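# Move the LB bottle from fridge bin to bench

## Task

Check the lettering on the two bottles standing in the refrigerator's bin. If one reads LB, lift it out and set it upright on the bench, keep the other bottle upright inside the refrigerator, and close the refrigerator door. If no bottle reads LB, take neither out, close the door, then press the CALL key on the operator panel until it latches down. Do not press CALL unless no bottle reads LB, because a call cannot be cancelled.

## Robot and tools

Robot: two six-joint arms, left_arm and right_arm. Each sits on its own carriage on one floor track: left_rail carries left_arm and is always the one further toward +y; right_rail carries right_arm. These names do not match the sides of the images. Each gripper has two foldable fingers.

Frame: one scene frame fixed to the table. The table top is z = 0, +z is up, +x is the direction the arms face, +y is to their left. The track runs along y at x = 0, with y = 0 at its centre. The table starts at x = 0.17 m. An arm's base is at x = 0, y = its carriage position_m, z = 0.04 m. In gripper terms, the fingers point along the gripper's +z and open and close along its y. A block reaches about 10 cm out from the last joint's axis toward the gripper's +x.

execute_actions takes "actions", a list holding one action or none (an empty list just reports state and images), and optional "cameras", a list of names (left out, null or ["all"] gives all; [] gives none). Cameras: cam_high, cam_bench_left, cam_bench_mid, cam_bench_right, cam_left_wrist, cam_right_wrist.

An action may contain "rows", "steps", "until", "left_rail" and "right_rail".
- rows: one shared list of 1 to 15 rows for both arms; each row lasts one 1/30 s step. A row is 18 numbers, each within [-1, 1]: left_arm shoulder pan, shoulder lift, elbow, wrist 1, wrist 2, wrist 3, then left gripper position, force_limit, speed; then the same nine for right_arm. Include both arms even if only one moves.
- The six joint numbers are offsets, measured from the Joint targets as they stood when the action began (not from the previous row), scaled so 1.0 equals 1.481 rad for pan and lift and 2.222 rad for elbow and the three wrists. Sending the same offset in a later call moves further. Stated joint ranges (rad): pan and lift -6.283 to 6.283, elbow -3.142 to 3.142, wrists -6.283 to 6.283. A request more than 0.010 rad beyond a range end is refused; a request beyond the actual end is clipped and the result may say "joint sent to its limit".
- Gripper numbers are absolute commands, not offsets. position: +1 fully open (140 mm), about -0.8 pads touching, -1 closes until blocked. force_limit: about 14 N at -1, 40 N at 0, 58 N at +1 (slow close on narrow parts); closing faster grips harder. speed: about 30 mm/s at -1, 140 at 0, 250 at +1. Both start at +1. To leave a gripper unchanged, resend its last three numbers; 0 is a real command.
- steps: 1 to 450, default 15, no fewer than the row count. After the rows end, the arms keep heading to the last row's targets, so long moves need more steps.
- until: stops the action early on rail fields only, e.g. {"right_rail": {"position_status": ["!=", "moving"]}}, {"all": {"status": "ended"}} or {"any": {"status": "ended"}}. Numbers need a comparison (=, !=, <, <=, >, >=).
- left_rail / right_rail: position_m is an absolute target along y in metres (left_rail -0.8 to 1.5, right_rail -1.5 to 0.8), speed_m_s 0.01 to 1, acceleration_factor 0.1 to 1, or {"stop": true} alone. Any bad value rejects the whole call. Drive, then wait with until on position_status before reaching for a scene point. The arm rides along in its current pose. Keep the carriages roughly 0.78 m apart or more.

Motion limits: joint targets change at most 2.09 rad/s (pan, lift) or 3.14 rad/s (others); targets stay within 0.434 / 0.651 rad of the measured angle, and a target putting the gripper over 150 mm from where it is gets scaled back. Motion lags commands by about 0.2 s. Large moves may need several calls; resend the remainder rather than hoping the arm coasts there.

Results: end_effector_position (m) is the point between the pads when closed; fingertips are about 33 mm past it at small gaps, 9 mm when wide open. end_effector_quat_wxyz, velocities, Joint positions and Joint targets (per arm: rail m first, then six joints in rad), Joint torques, Wrist force/torque in the gripper's own axes, Tool commands. object_status: 0 moving, 1 blocked while opening, 2 blocked while closing (a grip), 3 reached target or pads met. position_measured counts: 3 open, about 75 = 100 mm, 139 = 60 mm, 200 = 20 mm, 230 pads touching. Rail lines: position_m, position_status (moving, done, contact_stop, time_out, stopped, stopped_with_arm, stopped_for_other_arm, stopped_for_other_carriage), position_answer (taken / not_taken). "joint command not followed" means the clearance check altered that arm's targets.

zoom_image: camera (one shown in the latest images) and region [x0, y0, x1, y1] in that image's pixels, origin top-left, at most 504 by 504. zero_wrist_force: arm. finished_scene: optional scene = 1; irreversible.

Cautions: anything falling off the table, or set on the track or the metal strip beside it, fails the task. Grip with the fingertip quarter of the pads; deeper grips can fold the fingers and slip or over-squeeze, and fingertips pressed into a surface fold quietly. Do not let the arms or grippers touch each other. About 150 N on an arm, or joint torque at its limit (pan/lift 306, elbow 139, wrists 50.2 N m), halts that arm for 10 s. Avoid drops, slamming the door, hard pushes, long stretched holds that heat motors, and twisting the gripper with heavy or off-centre loads.

Each tool is called after "Call:" as name(argument=value, ...) on one line, values as JSON.

## Session

Call:
execute_actions(actions=[])

Scene clock: 0.00 s.
left_arm: end_effector_position=(+0.3563, +1.3215, +0.5790) position_measured=3 object_status=3 end_effector_quat_wxyz=(+0.000, +0.000, +1.000, +0.000) | right_arm: end_effector_position=(+0.3563, -1.2265, +0.5790) position_measured=3 object_status=3 end_effector_quat_wxyz=(+0.000, +0.000, +1.000, +0.000)
Joint positions: left_arm=[1.243 -0.28 -2.157 1.821 -1.235 -1.571 -0.28] | right_arm=[-1.305 -0.281 -2.157 1.821 -1.235 -1.571 -0.281]
Joint velocities: within noise
Joint torques (N m): no reading
Wrist force (N): no reading
Wrist torque (N m): no reading
Wrist force, peak (N): no reading
Joint targets: left_arm=[1.243 -0.280 -2.157 1.821 -1.235 -1.571 -0.280] | right_arm=[-1.305 -0.281 -2.157 1.821 -1.235 -1.571 -0.281]
Tool commands: left_gripper/position=+1.0 left_gripper/force_limit=+1.0 left_gripper/speed=+1.0 right_gripper/position=+1.0 right_gripper/force_limit=+1.0 right_gripper/speed=+1.0
left_rail: position_m=1.243 position_status=done
right_rail: position_m=-1.305 position_status=done

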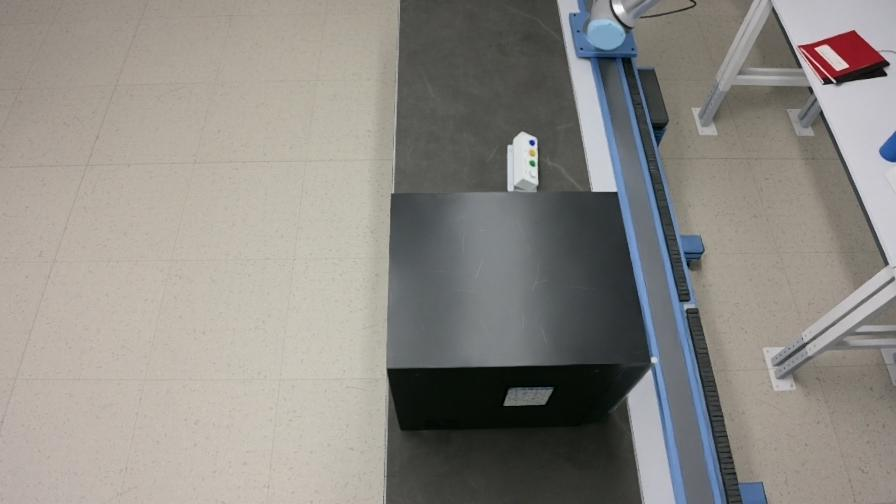

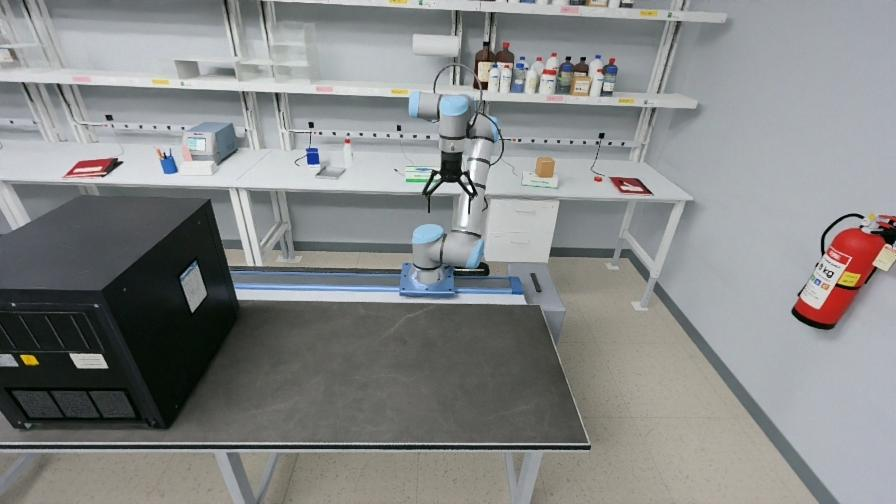

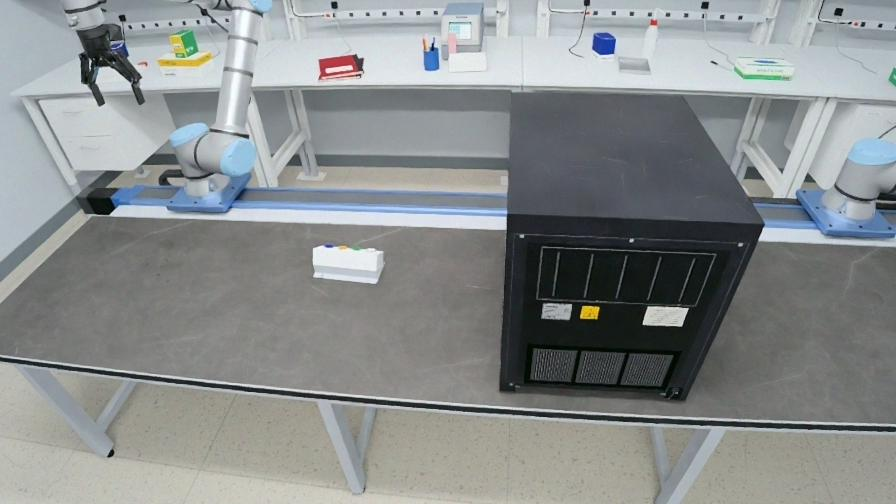

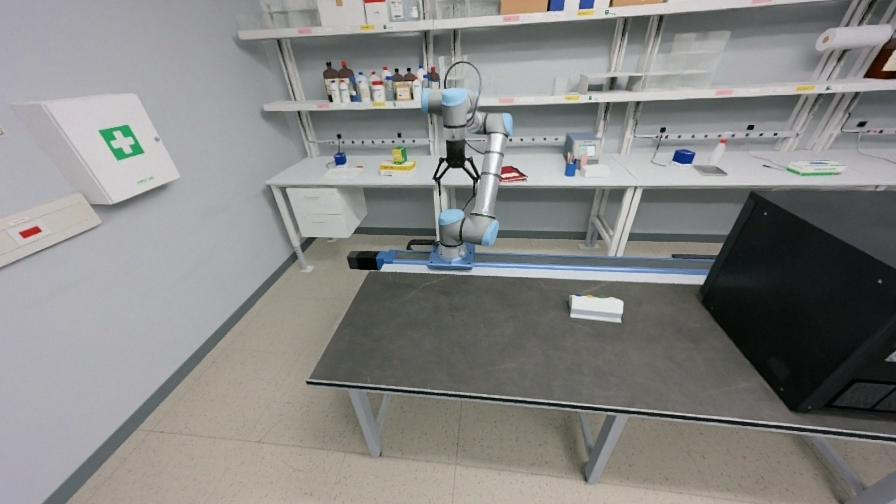

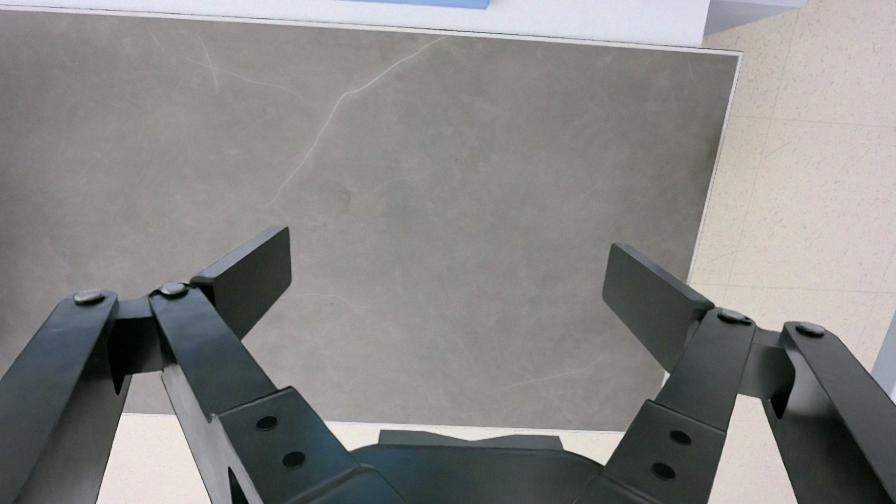

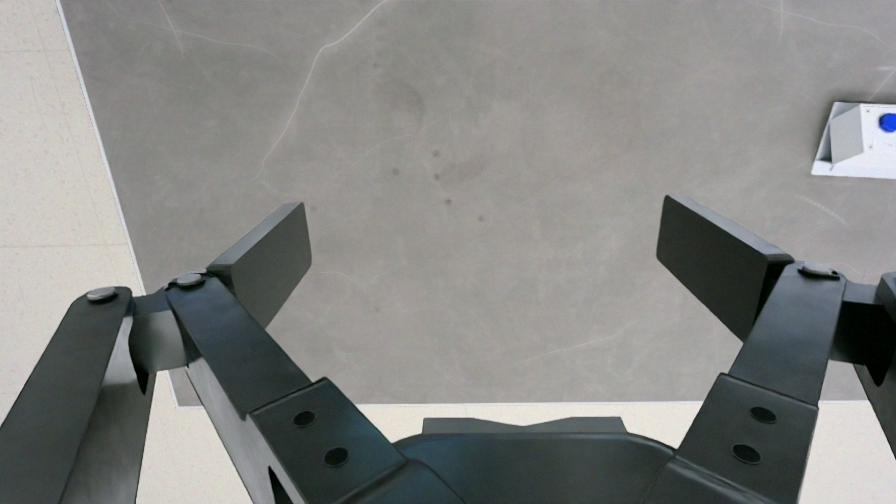

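Call:
execute_actions(actions=[{"rows":[[-0.9,0.299,0.118,0.389,0.45,0.126,1,1,1,0,0,0,0,0,0,1,1,1]],"steps":45}], cameras=[])

Call:
execute_actions(actions=[{"rows":[[-0.843,0,0,0,0,0,1,1,1,0,0,0,0,0,0,1,1,1]],"steps":40}], cameras=[])

Call:
execute_actions(actions=[{"left_rail":{"position_m":1.0},"steps":90,"until":{"left_rail":{"position_status":["!=","moving"]}}}])

Scene clock: 5.43 s.
left_arm: end_effector_position=(+0.4491, +0.9617, +0.5008) position_measured=3 object_status=3 end_effector_quat_wxyz=(-0.184, +0.683, +0.185, +0.682) | right_arm: end_effector_position=(+0.3563, -1.2265, +0.5790) position_measured=3 object_status=3 end_effector_quat_wxyz=(+0.000, +0.000, +1.000, +0.000)
Joint positions: left_arm=[1.243 -1.613 -1.714 2.083 -0.371 -0.571 -0.001] | right_arm=[-1.305 -0.281 -2.157 1.821 -1.235 -1.571 -0.281]
Joint torques (N m): left_arm=[-20.37 -10.24 -33.95 5.4 2.72 3.9] | right_arm=[2.18 2.91 -49.34 -4.61 -0.3 -0.46]
Wrist force (N): left_arm=[1.0 -2.4 2.6] | right_arm=[-0.3 0.1 -0.2]
Wrist torque (N m): left_arm=[-0.68 -0.04 -0.29] | right_arm=[0.01 0.07 0.00]
Wrist force, peak (N): left_arm=[14.7 8.0 -32.6] | right_arm=[-0.6 0.0 -0.1]
Joint targets: left_arm=[1.243 -1.614 -1.714 2.083 -0.371 -0.571 -0.001] | right_arm=[-1.305 -0.281 -2.157 1.821 -1.235 -1.571 -0.281]
left_rail: position_m=1.243 position_status=done
right_rail: position_m=-1.305 position_status=done
No camera images: "cameras" was empty.

Scene clock: 7.07 s.
left_arm: end_effector_position=(-0.1245, +0.7278, +0.5008) position_measured=3 object_status=3 end_effector_quat_wxyz=(+0.250, +0.662, -0.249, +0.661) | right_arm: end_effector_position=(+0.3563, -1.2265, +0.5790) position_measured=3 object_status=3 end_effector_quat_wxyz=(+0.000, +0.000, +1.000, +0.000)
Joint positions: left_arm=[1.243 -2.862 -1.714 2.083 -0.371 -0.571 -0.001] | right_arm=[-1.305 -0.281 -2.157 1.821 -1.235 -1.571 -0.281]
Joint torques (N m): left_arm=[-22.16 -28.45 -44.52 -1.56 0.03 3.54] | right_arm=[2.48 0.6 -50.1 -4.52 -0.31 -0.13]
Wrist force (N): left_arm=[0.6 -2.9 2.5] | right_arm=[-0.2 -0.2 0.0]
Wrist torque (N m): left_arm=[-0.79 0.05 -0.31] | right_arm=[-0.05 0.04 0.00]
Wrist force, peak (N): left_arm=[0.4 -4.2 14.5] | right_arm=[-0.5 -0.2 0.1]
Joint targets: left_arm=[1.243 -2.862 -1.714 2.083 -0.371 -0.571 -0.001] | right_arm=[-1.305 -0.281 -2.157 1.821 -1.235 -1.571 -0.281]
left_rail: position_m=1.243 position_status=done
right_rail: position_m=-1.305 position_status=done
No camera images: "cameras" was empty.

Scene clock: 8.40 s.
left_arm: end_effector_position=(-0.1247, +0.4850, +0.5008) position_measured=3 object_status=3 end_effector_quat_wxyz=(+0.250, +0.662, -0.249, +0.661) | right_arm: end_effector_position=(+0.3563, -1.2265, +0.5790) position_measured=3 object_status=3 end_effector_quat_wxyz=(+0.000, +0.000, +1.000, +0.000)
Joint positions: left_arm=[1 -2.862 -1.714 2.083 -0.371 -0.571 -0.001] | right_arm=[-1.305 -0.281 -2.157 1.821 -1.235 -1.571 -0.281]
Joint torques (N m): left_arm=[-17.36 -42.86 -39.41 -1.47 -1.07 3.81] | right_arm=[3.05 0.55 -48.97 -4.73 -0.27 -0.02]
Wrist force (N): left_arm=[0.6 -3.1 2.3] | right_arm=[0.0 -0.3 0.1]
Wrist torque (N m): left_arm=[-0.83 0.05 -0.31] | right_arm=[-0.06 0.00 0.00]
Wrist force, peak (N): left_arm=[0.9 -4.7 1.2] | right_arm=[-0.6 -0.2 -0.3]
Joint targets: left_arm=[1.000 -2.862 -1.714 2.083 -0.371 -0.571 -0.001] | right_arm=[-1.305 -0.281 -2.157 1.821 -1.235 -1.571 -0.281]
Tool commands: left_gripper/position=+1.0 left_gripper/force_limit=+1.0 left_gripper/speed=+1.0 right_gripper/position=+1.0 right_gripper/force_limit=+1.0 right_gripper/speed=+1.0
left_rail: position_m=1.000 position_status=done
right_rail: position_m=-1.305 position_status=done
camera_calibration:
cam_left_wrist: T_world_to_cam=[[-0.666282, -0.743536, 0.0567651, 0.248077], [-0.249585, 0.150624, -0.956566, 0.384164], [0.702692, -0.651511, -0.285934, 0.732037], [0, 0, 0, 1]] pos_world=[-0.253225, 0.60352, 0.56271]

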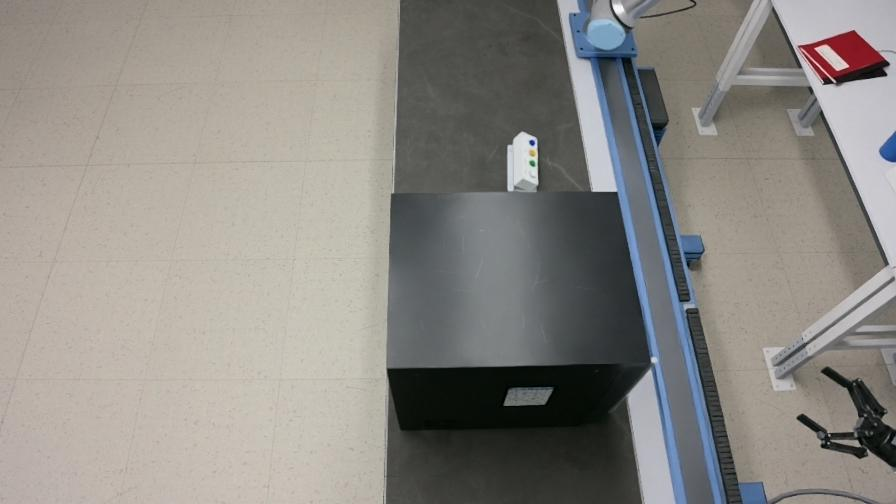

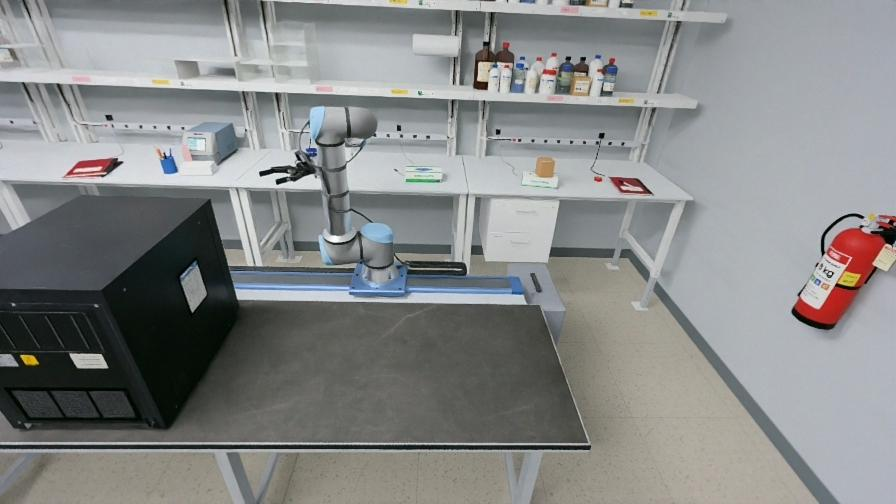

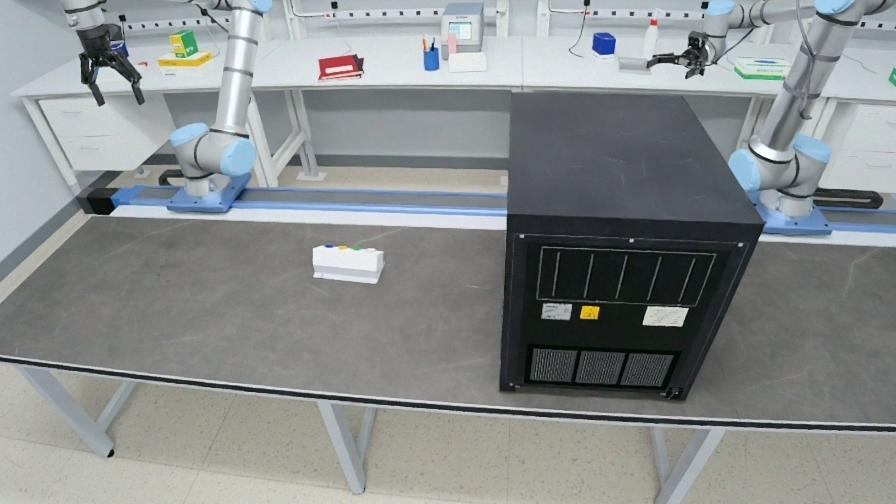

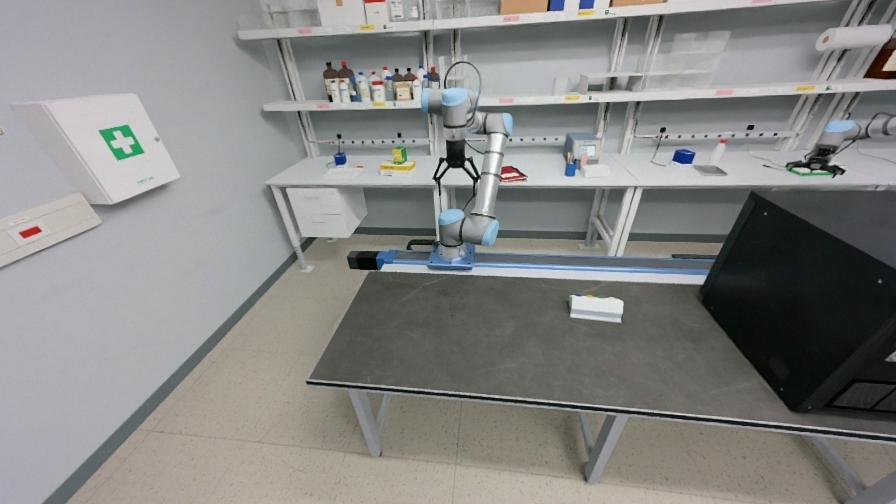

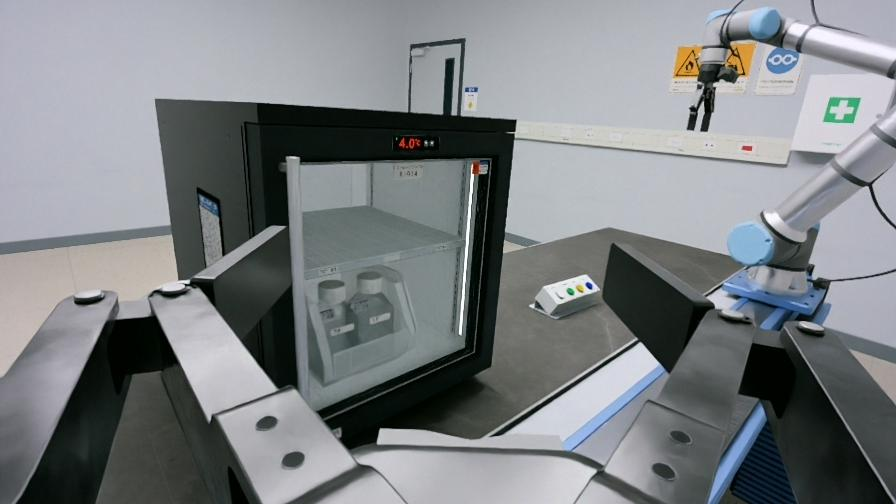

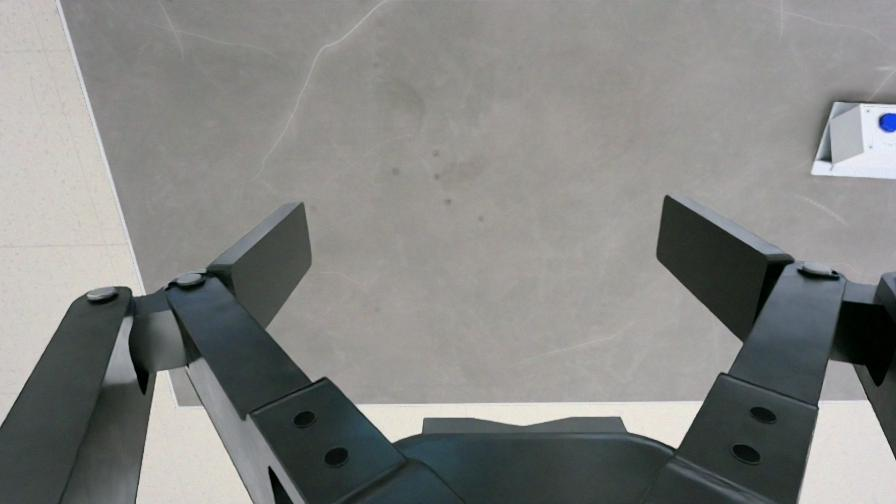

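Call:
zoom_image(camera="cam_left_wrist", region=[290, 240, 430, 400])

Call:
zoom_image(camera="cam_left_wrist", region=[150, 90, 530, 440])

Scaled by 3.150 from the camera's 896x504 image, which has a finer 1280x720 frame.

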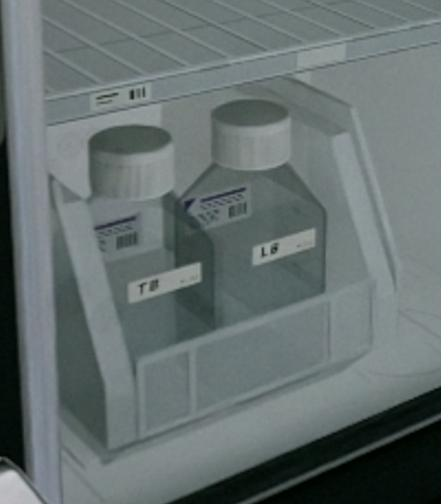

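Scaled by 1.326 from the camera's 896x504 image, which has a finer 1280x720 frame.

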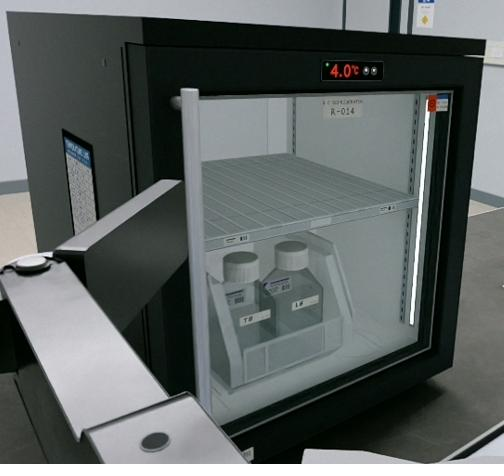

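Call:
execute_actions(actions=[{"left_rail":{"position_m":1.35},"rows":[[0,0,0,0,0,0,1,1,1,1.0,0,0,0.707,-0.8137,0.1265,1,1,1]],"steps":50}], cameras=[])

Call:
execute_actions(actions=[{"rows":[[0,0,0,0,0,0,1,1,1,0.2667,0.9824,-0.4278,-0.227,0,0,1,1,1]],"steps":50}], cameras=["cam_right_wrist"])

Call:
execute_actions(actions=[{"right_rail":{"position_m":-0.75,"speed_m_s":0.5,"acceleration_factor":0.5},"steps":120,"until":{"right_rail":{"position_status":["!=","moving"]}}}])

Scene clock: 15.57 s.
left_arm: end_effector_position=(-0.1247, +0.8350, +0.5008) position_measured=3 object_status=3 end_effector_quat_wxyz=(+0.250, +0.662, -0.249, +0.661) | right_arm: end_effector_position=(+0.1676, -1.2765, +0.5953) position_measured=3 object_status=3 end_effector_quat_wxyz=(-0.232, -0.129, +0.938, -0.224)
Joint positions: left_arm=[1.35 -2.862 -1.714 2.083 -0.371 -0.571 -0.001] | right_arm=[-1.305 0.06 -2.157 1.821 -0.761 -2.045 -0.096]
Joint torques (N m): left_arm=[-15.3 -32.52 -39.72 -1.49 -1.3 3.42] | right_arm=[-8.07 11.12 -46.71 -6.08 0.84 -2.18]
Wrist force (N): left_arm=[0.8 -2.6 2.3] | right_arm=[-1.1 1.5 -0.3]
Wrist torque (N m): left_arm=[-0.72 0.02 -0.31] | right_arm=[0.18 0.14 0.06]
Wrist force, peak (N): left_arm=[0.9 -4.3 1.7] | right_arm=[-8.2 -5.5 -3.2]
Joint targets: left_arm=[1.350 -2.862 -1.714 2.083 -0.371 -0.571 -0.001] | right_arm=[-1.305 0.060 -2.157 1.821 -0.761 -2.045 -0.096]
left_rail: position_m=1.350 position_status=done
right_rail: position_m=-1.305 position_status=done
joint command not followed: on one or more control steps a check withheld the commanded joint targets of the right arm, and it was not sent them on those steps.
cause: the commanded joint targets, or the way to them, would bring two parts of the arm too close to each other (its gripper and another part of the arm, with joints 5 (wrist 1) to 7 (wrist 3) between them, 62 mm apart when it was first held).
No camera images: "cameras" was empty.

Scene clock: 17.93 s.
left_arm: end_effector_position=(-0.1247, +0.8350, +0.5008) position_measured=3 object_status=3 end_effector_quat_wxyz=(+0.250, +0.662, -0.249, +0.661) | right_arm: end_effector_position=(+0.8897, -0.8491, +0.1962) position_measured=3 object_status=3 end_effector_quat_wxyz=(-0.184, -0.310, +0.894, -0.266)
Joint positions: left_arm=[1.35 -2.862 -1.714 2.083 -0.371 -0.571 -0.001] | right_arm=[-1.305 0.455 -0.702 0.87 -1.265 -2.045 -0.096]
Joint torques (N m): left_arm=[-14.91 -17.41 -48.85 -1.36 -1.07 3.37] | right_arm=[14.32 -104.15 -57.92 -5.93 -3.63 -2.13]
Wrist force (N): left_arm=[0.7 -2.9 2.0] | right_arm=[-0.9 1.8 -0.3]
Wrist torque (N m): left_arm=[-0.79 0.04 -0.30] | right_arm=[0.28 0.14 0.09]
Wrist force, peak (N): left_arm=[1.0 -3.0 2.7] | right_arm=[6.5 5.5 16.2]
Joint targets: left_arm=[1.350 -2.862 -1.714 2.083 -0.371 -0.571 -0.001] | right_arm=[-1.305 0.455 -0.702 0.870 -1.265 -2.045 -0.096]
left_rail: position_m=1.350 position_status=done
right_rail: position_m=-1.305 position_status=done
camera_calibration:
cam_right_wrist: T_world_to_cam=[[-0.641763, 0.670125, -0.372925, 1.22964], [0.757297, 0.630477, -0.170294, -0.108784], [0.121002, -0.391704, -0.9121, -0.0832693], [0, 0, 0, 1]] pos_world=[0.881593, -0.788041, 0.364087]
Images, in order (width x height): cam_right_wrist 896x504.

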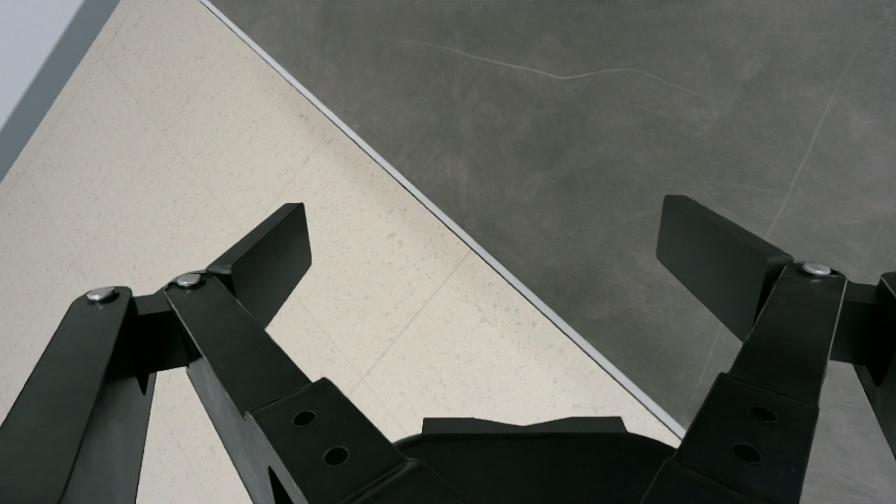

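Scene clock: 20.40 s.
left_arm: end_effector_position=(-0.1247, +0.8350, +0.5008) position_measured=3 object_status=3 end_effector_quat_wxyz=(+0.250, +0.662, -0.249, +0.661) | right_arm: end_effector_position=(+0.8897, -0.2940, +0.1958) position_measured=3 object_status=3 end_effector_quat_wxyz=(-0.184, -0.310, +0.894, -0.266)
Joint positions: left_arm=[1.35 -2.862 -1.714 2.083 -0.371 -0.571 -0.001] | right_arm=[-0.75 0.455 -0.702 0.87 -1.265 -2.045 -0.096]
Joint torques (N m): left_arm=[-14.72 -10.64 -51.33 -1.53 -1.23 3.47] | right_arm=[-8.4 -112.23 -52.41 -4.3 -0.67 -1.93]
Wrist force (N): left_arm=[0.6 -2.8 2.4] | right_arm=[-1.2 1.9 -0.1]
Wrist torque (N m): left_arm=[-0.77 0.04 -0.32] | right_arm=[0.30 0.20 0.09]
Wrist force, peak (N): left_arm=[0.8 -3.2 2.7] | right_arm=[-1.7 2.5 -1.2]
Joint targets: left_arm=[1.350 -2.862 -1.714 2.083 -0.371 -0.571 -0.001] | right_arm=[-0.750 0.455 -0.702 0.870 -1.265 -2.045 -0.096]
Tool commands: left_gripper/position=+1.0 left_gripper/force_limit=+1.0 left_gripper/speed=+1.0 right_gripper/position=+1.0 right_gripper/force_limit=+1.0 right_gripper/speed=+1.0
left_rail: position_m=1.350 position_status=done
right_rail: position_m=-0.750 speed_m_s=0.50 position_status=done
camera_calibration:
cam_left_wrist: T_world_to_cam=[[-0.666282, -0.743536, 0.0567651, 0.508315], [-0.249585, 0.150624, -0.956566, 0.331445], [0.702692, -0.651511, -0.285934, 0.960066], [0, 0, 0, 1]] pos_world=[-0.253225, 0.95352, 0.56271]
cam_right_wrist: T_world_to_cam=[[-0.641842, 0.670037, -0.372947, 0.857556], [0.757261, 0.630435, -0.170606, -0.458833], [0.120807, -0.39192, -0.912033, 0.133926], [0, 0, 0, 1]] pos_world=[0.881693, -0.232841, 0.363687]

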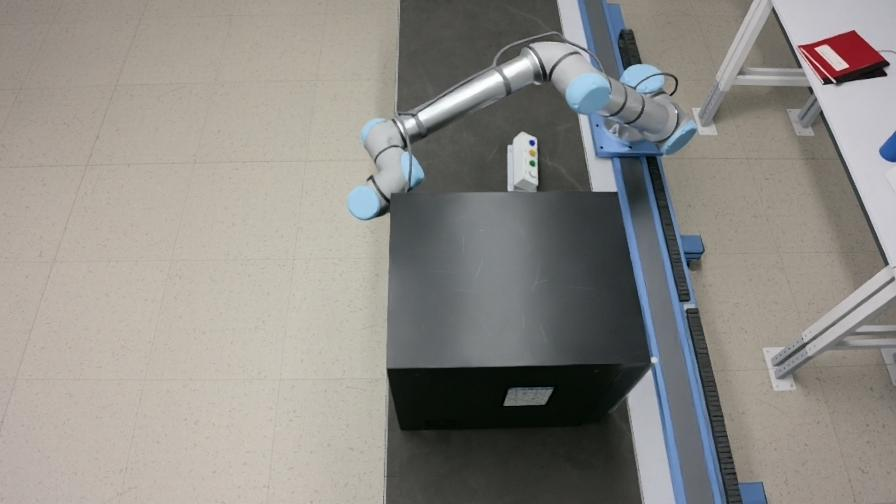

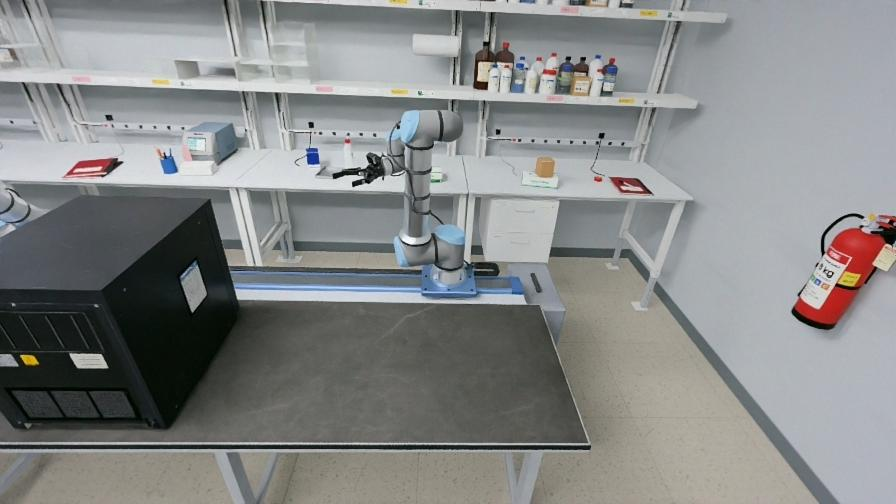

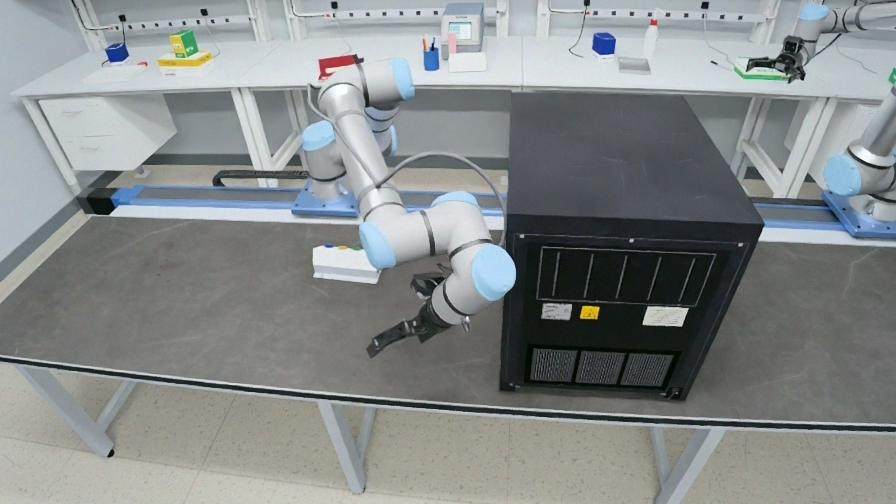

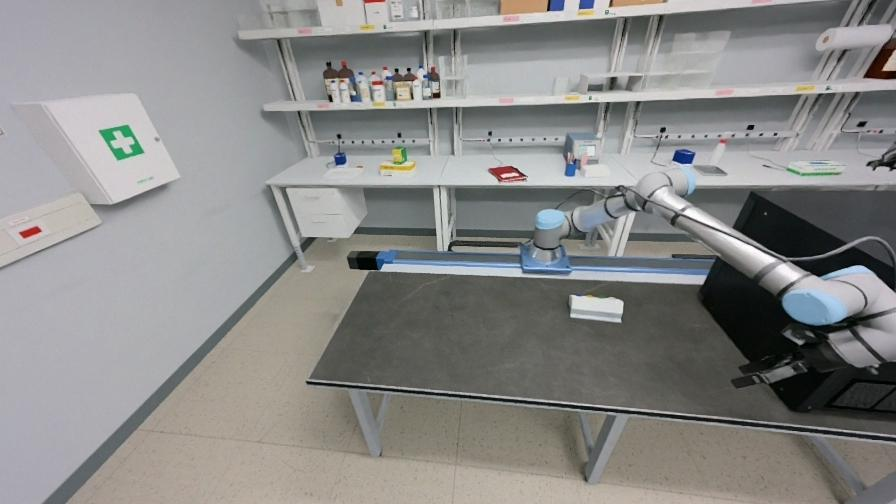

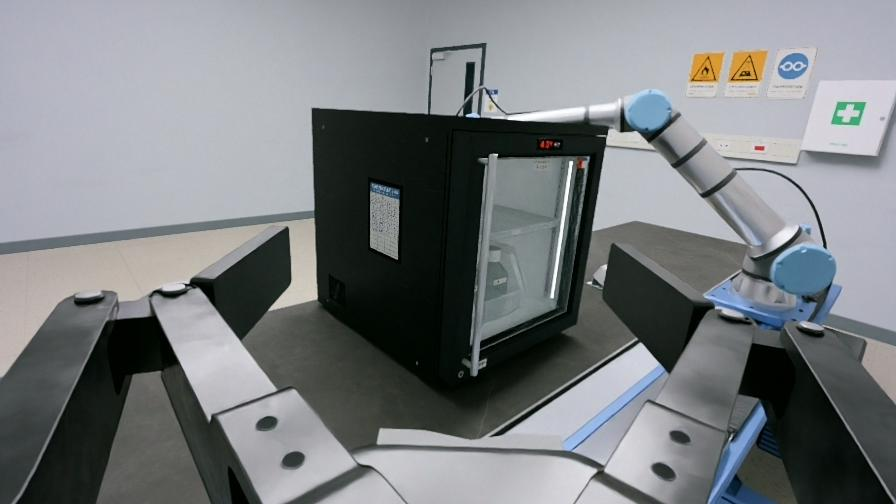

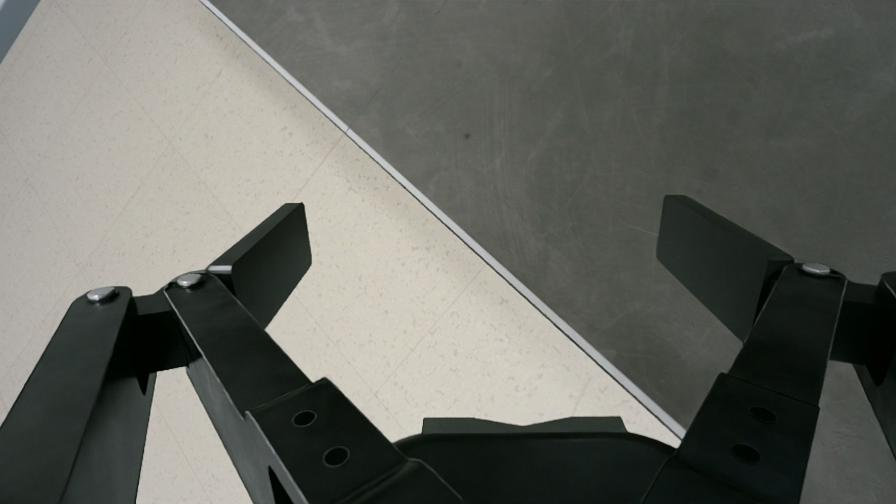

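Call:
execute_actions(actions=[{"right_rail":{"position_m":-1.305},"steps":120,"until":{"right_rail":{"position_status":["!=","moving"]}}}], cameras=[])

Call:
execute_actions(actions=[{"rows":[[0,0,0,0,0,0,1,1,1,-0.4963,-0.9824,0.428,0,0.2133,0,1,1,1]],"steps":45}], cameras=["cam_bench_right"])

Scene clock: 24.70 s.
left_arm: end_effector_position=(-0.1247, +0.8350, +0.5008) position_measured=3 object_status=3 end_effector_quat_wxyz=(+0.250, +0.662, -0.249, +0.661) | right_arm: end_effector_position=(+0.8897, -0.8490, +0.1959) position_measured=3 object_status=3 end_effector_quat_wxyz=(-0.184, -0.310, +0.894, -0.266)
Joint positions: left_arm=[1.35 -2.862 -1.714 2.083 -0.371 -0.571 -0.001] | right_arm=[-1.305 0.455 -0.702 0.87 -1.265 -2.045 -0.096]
Joint torques (N m): left_arm=[-13.23 -10.28 -51.24 -1.54 -0.97 3.32] | right_arm=[14.44 -125.44 -43.34 -1.37 -0.37 -1.46]
Wrist force (N): left_arm=[0.5 -2.9 2.5] | right_arm=[-1.1 1.7 -0.8]
Wrist torque (N m): left_arm=[-0.80 0.08 -0.31] | right_arm=[0.27 0.18 0.08]
Wrist force, peak (N): left_arm=[1.0 -3.3 2.5] | right_arm=[-2.1 2.8 -1.1]
Joint targets: left_arm=[1.350 -2.862 -1.714 2.083 -0.371 -0.571 -0.001] | right_arm=[-1.305 0.455 -0.702 0.870 -1.265 -2.045 -0.096]
Tool commands: left_gripper/position=+1.0 left_gripper/force_limit=+1.0 left_gripper/speed=+1.0 right_gripper/position=+1.0 right_gripper/force_limit=+1.0 right_gripper/speed=+1.0
left_rail: position_m=1.350 position_status=done
right_rail: position_m=-1.305 speed_m_s=0.50 position_status=done
No camera images: "cameras" was empty.

Scene clock: 26.60 s.
left_arm: end_effector_position=(-0.1247, +0.8350, +0.5008) position_measured=3 object_status=3 end_effector_quat_wxyz=(+0.250, +0.662, -0.249, +0.661) | right_arm: end_effector_position=(+0.3661, -1.2293, +0.5823) position_measured=3 object_status=3 end_effector_quat_wxyz=(+0.014, +0.092, +0.996, -0.003)
Joint positions: left_arm=[1.35 -2.862 -1.714 2.083 -0.371 -0.571 -0.001] | right_arm=[-1.305 -0.28 -2.156 1.821 -1.265 -1.571 -0.096]
Joint torques (N m): left_arm=[-13.13 -9.59 -51.49 -1.7 -1.01 3.37] | right_arm=[-8.52 -13.48 -40.46 -1.47 2.36 -1.64]
Wrist force (N): left_arm=[0.4 -2.9 2.6] | right_arm=[0.2 -0.1 0.0]
Wrist torque (N m): left_arm=[-0.79 0.09 -0.31] | right_arm=[-0.03 -0.04 0.01]
Wrist force, peak (N): left_arm=[0.6 -3.2 2.8] | right_arm=[-17.3 29.2 -6.9]
Joint targets: left_arm=[1.350 -2.862 -1.714 2.083 -0.371 -0.571 -0.001] | right_arm=[-1.305 -0.280 -2.157 1.821 -1.265 -1.571 -0.096]
left_rail: position_m=1.350 position_status=done
right_rail: position_m=-1.305 speed_m_s=0.50 position_status=done
Images, in order (width x height): cam_bench_right 896x504.

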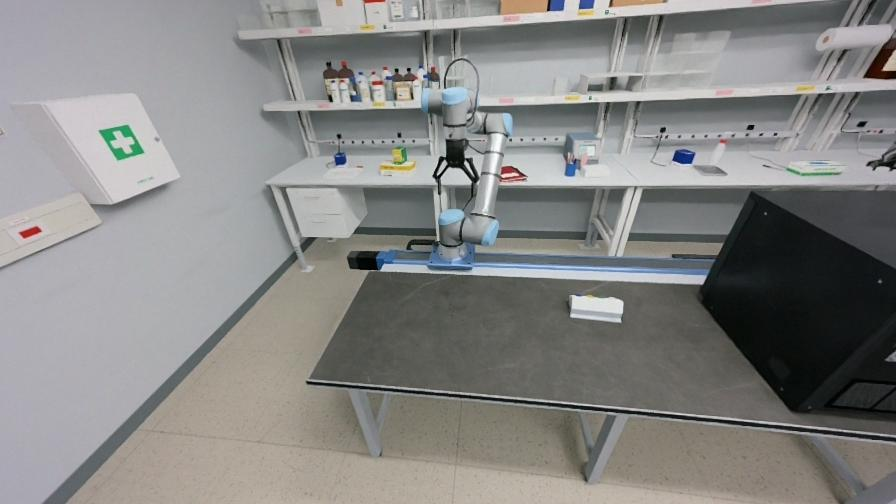

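Call:
execute_actions(actions=[{"rows":[[0,0,0,0,0,0,1,1,1,-0.6293,0,-0.6395,0,0,0.0432,1,1,1]],"steps":35}], cameras=["cam_bench_right"])

Scene clock: 28.87 s.
left_arm: end_effector_position=(-0.1247, +0.8350, +0.5008) position_measured=3 object_status=3 end_effector_quat_wxyz=(+0.250, +0.662, -0.249, +0.661) | right_arm: end_effector_position=(+0.1354, -1.1747, +1.3627) position_measured=3 object_status=3 end_effector_quat_wxyz=(+0.538, +0.426, +0.628, -0.366) end_effector_velocity=(-0.001, +0.002, +0.001) end_effector_angular_velocity=(-0.004, -0.003, -0.003)
Joint positions: left_arm=[1.35 -2.862 -1.714 2.083 -0.371 -0.571 -0.001] | right_arm=[-1.305 -1.193 -2.157 0.433 -1.265 -1.571 -0.001]
Joint velocities: left_arm=[within noise] | right_arm=[0 -0.003 0 -0.005 0 0 0.002]
Joint torques (N m): left_arm=[-11.54 -10.31 -51.64 -1.48 -1.02 3.41] | right_arm=[-7.32 64.62 -8.11 -0.35 -2.68 1.89]
Wrist force (N): left_arm=[0.7 -2.7 2.2] | right_arm=[1.9 -0.8 -1.7]
Wrist torque (N m): left_arm=[-0.74 0.04 -0.32] | right_arm=[-0.11 -0.38 -0.16]
Wrist force, peak (N): left_arm=[0.5 -3.1 3.1] | right_arm=[1.6 7.1 18.3]
Joint targets: left_arm=[1.350 -2.862 -1.714 2.083 -0.371 -0.571 -0.001] | right_arm=[-1.305 -1.193 -2.157 0.432 -1.265 -1.571 -0.001]
left_rail: position_m=1.350 position_status=done
right_rail: position_m=-1.305 speed_m_s=0.50 position_status=done
Images, in order (width x height): cam_bench_right 896x504.

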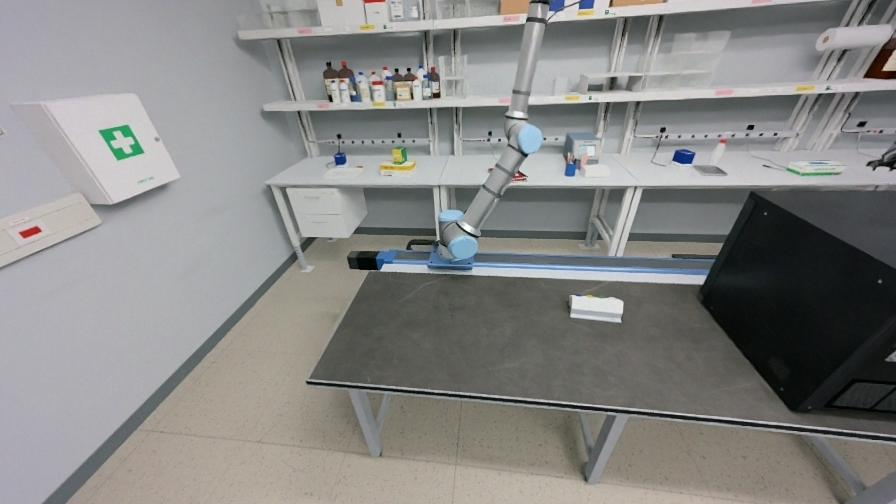

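Call:
execute_actions(actions=[{"rows":[[0,0,0,0,0,0,1,1,1,-0.0128,-0.1908,-0.5862,-0.7687,0.7507,0.0005,1,1,1]],"steps":40}], cameras=["cam_bench_right","cam_right_wrist"])

Scene clock: 31.10 s.
left_arm: end_effector_position=(-0.1247, +0.8350, +0.5008) position_measured=3 object_status=3 end_effector_quat_wxyz=(+0.250, +0.662, -0.249, +0.661) | right_arm: end_effector_position=(+0.0041, -0.1883, +1.1823) position_measured=3 object_status=3 end_effector_quat_wxyz=(+0.775, -0.278, +0.226, -0.521)
Joint positions: left_arm=[1.35 -2.862 -1.714 2.083 -0.371 -0.571 -0.001] | right_arm=[-1.305 -1.207 -2.355 -0.299 -1.996 -0.84 0]
Joint torques (N m): left_arm=[-10.4 -10.79 -52.07 -1.53 -1.17 3.18] | right_arm=[-8.18 96.57 34.67 1.71 0.38 1.71]
Wrist force (N): left_arm=[0.7 -2.7 2.4] | right_arm=[0.0 2.0 -2.8]
Wrist torque (N m): left_arm=[-0.74 0.02 -0.31] | right_arm=[0.25 -0.26 0.00]
Wrist force, peak (N): left_arm=[0.8 -3.2 2.6] | right_arm=[-1.3 0.1 31.4]
Joint targets: left_arm=[1.350 -2.862 -1.714 2.083 -0.371 -0.571 -0.001] | right_arm=[-1.305 -1.207 -2.356 -0.300 -1.997 -0.840 0.000]
left_rail: position_m=1.350 position_status=done
right_rail: position_m=-1.305 speed_m_s=0.50 position_status=done
camera_calibration:
cam_right_wrist: T_world_to_cam=[[0.679362, 0.318858, -0.660906, 0.855072], [-0.5707, 0.795741, -0.202727, 0.388032], [0.461269, 0.514904, 0.722568, -0.581174], [0, 0, 0, 1]] pos_world=[-0.091376, -0.282171, 1.06372]
Images, in order (width x height): cam_bench_right 896x504, cam_right_wrist 896x504.

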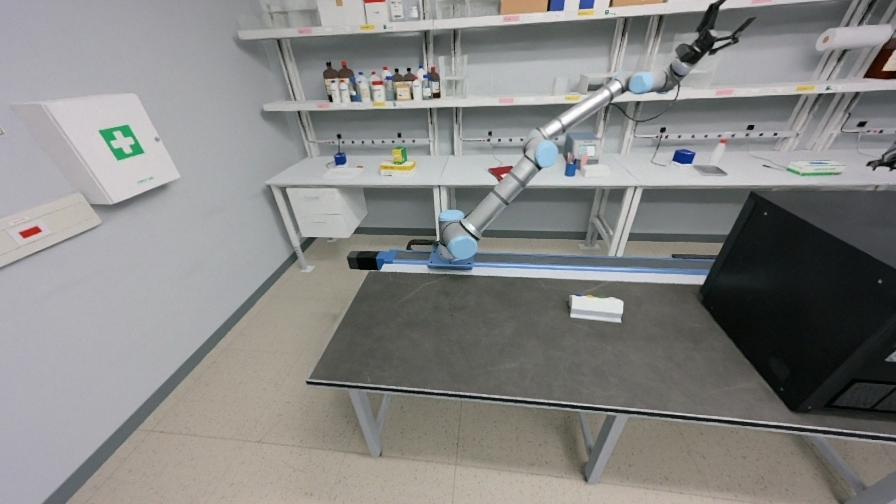

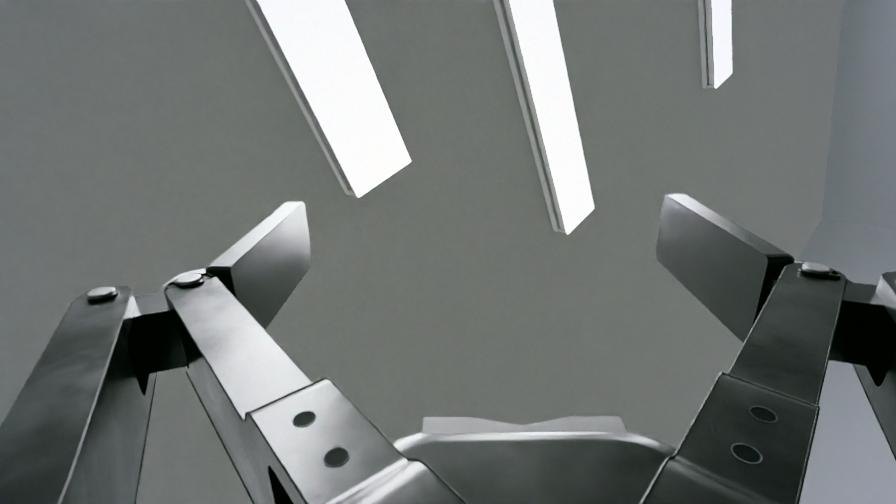

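Call:
execute_actions(actions=[{"rows":[[0,0,0,0,0,0,1,1,1,-0.0034,-0.0564,-0.2568,-0.4393,0.4217,0,1,1,1]],"steps":60}], cameras=["cam_bench_right","cam_right_wrist"])

Scene clock: 33.63 s.
left_arm: end_effector_position=(-0.1247, +0.8350, +0.5008) position_measured=3 object_status=3 end_effector_quat_wxyz=(+0.250, +0.662, -0.249, +0.661) | right_arm: end_effector_position=(+0.1296, -0.1901, +0.4014) position_measured=3 object_status=3 end_effector_quat_wxyz=(-0.093, +0.701, +0.092, +0.701)
Joint positions: left_arm=[1.35 -2.862 -1.714 2.083 -0.371 -0.571 -0.001] | right_arm=[-1.305 -1.212 -2.439 -0.87 -2.973 0.097 0]
Joint torques (N m): left_arm=[-10.31 -11.73 -51.02 -1.55 -0.83 3.23] | right_arm=[-8.56 101.84 35.87 -3.56 2.52 1.41]
Wrist force (N): left_arm=[0.5 -2.7 2.7] | right_arm=[-2.1 1.6 -1.8]
Wrist torque (N m): left_arm=[-0.75 0.07 -0.32] | right_arm=[0.30 0.10 0.15]
Wrist force, peak (N): left_arm=[0.8 -3.2 2.7] | right_arm=[14.0 -15.9 12.9]
Joint targets: left_arm=[1.350 -2.862 -1.714 2.083 -0.371 -0.571 -0.001] | right_arm=[-1.305 -1.212 -2.439 -0.870 -2.973 0.097 0.000]
left_rail: position_m=1.350 position_status=done
right_rail: position_m=-1.305 speed_m_s=0.50 position_status=done
camera_calibration:
cam_right_wrist: T_world_to_cam=[[0.264285, -0.964302, -0.0166132, -0.194479], [-0.352164, -0.0804522, -0.932474, 0.400822], [0.89785, 0.252289, -0.360855, 0.25442], [0, 0, 0, 1]] pos_world=[-0.0358785, -0.219477, 0.462334]
Images, in order (width x height): cam_bench_right 896x504, cam_right_wrist 896x504.

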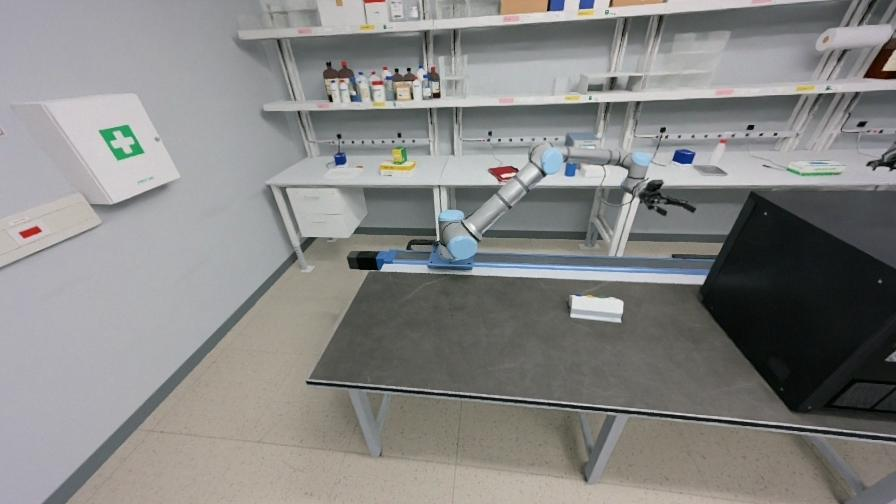

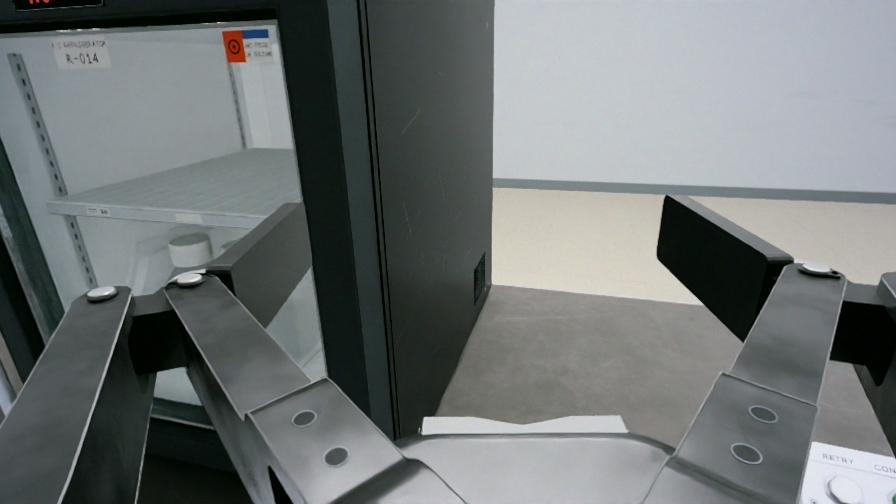

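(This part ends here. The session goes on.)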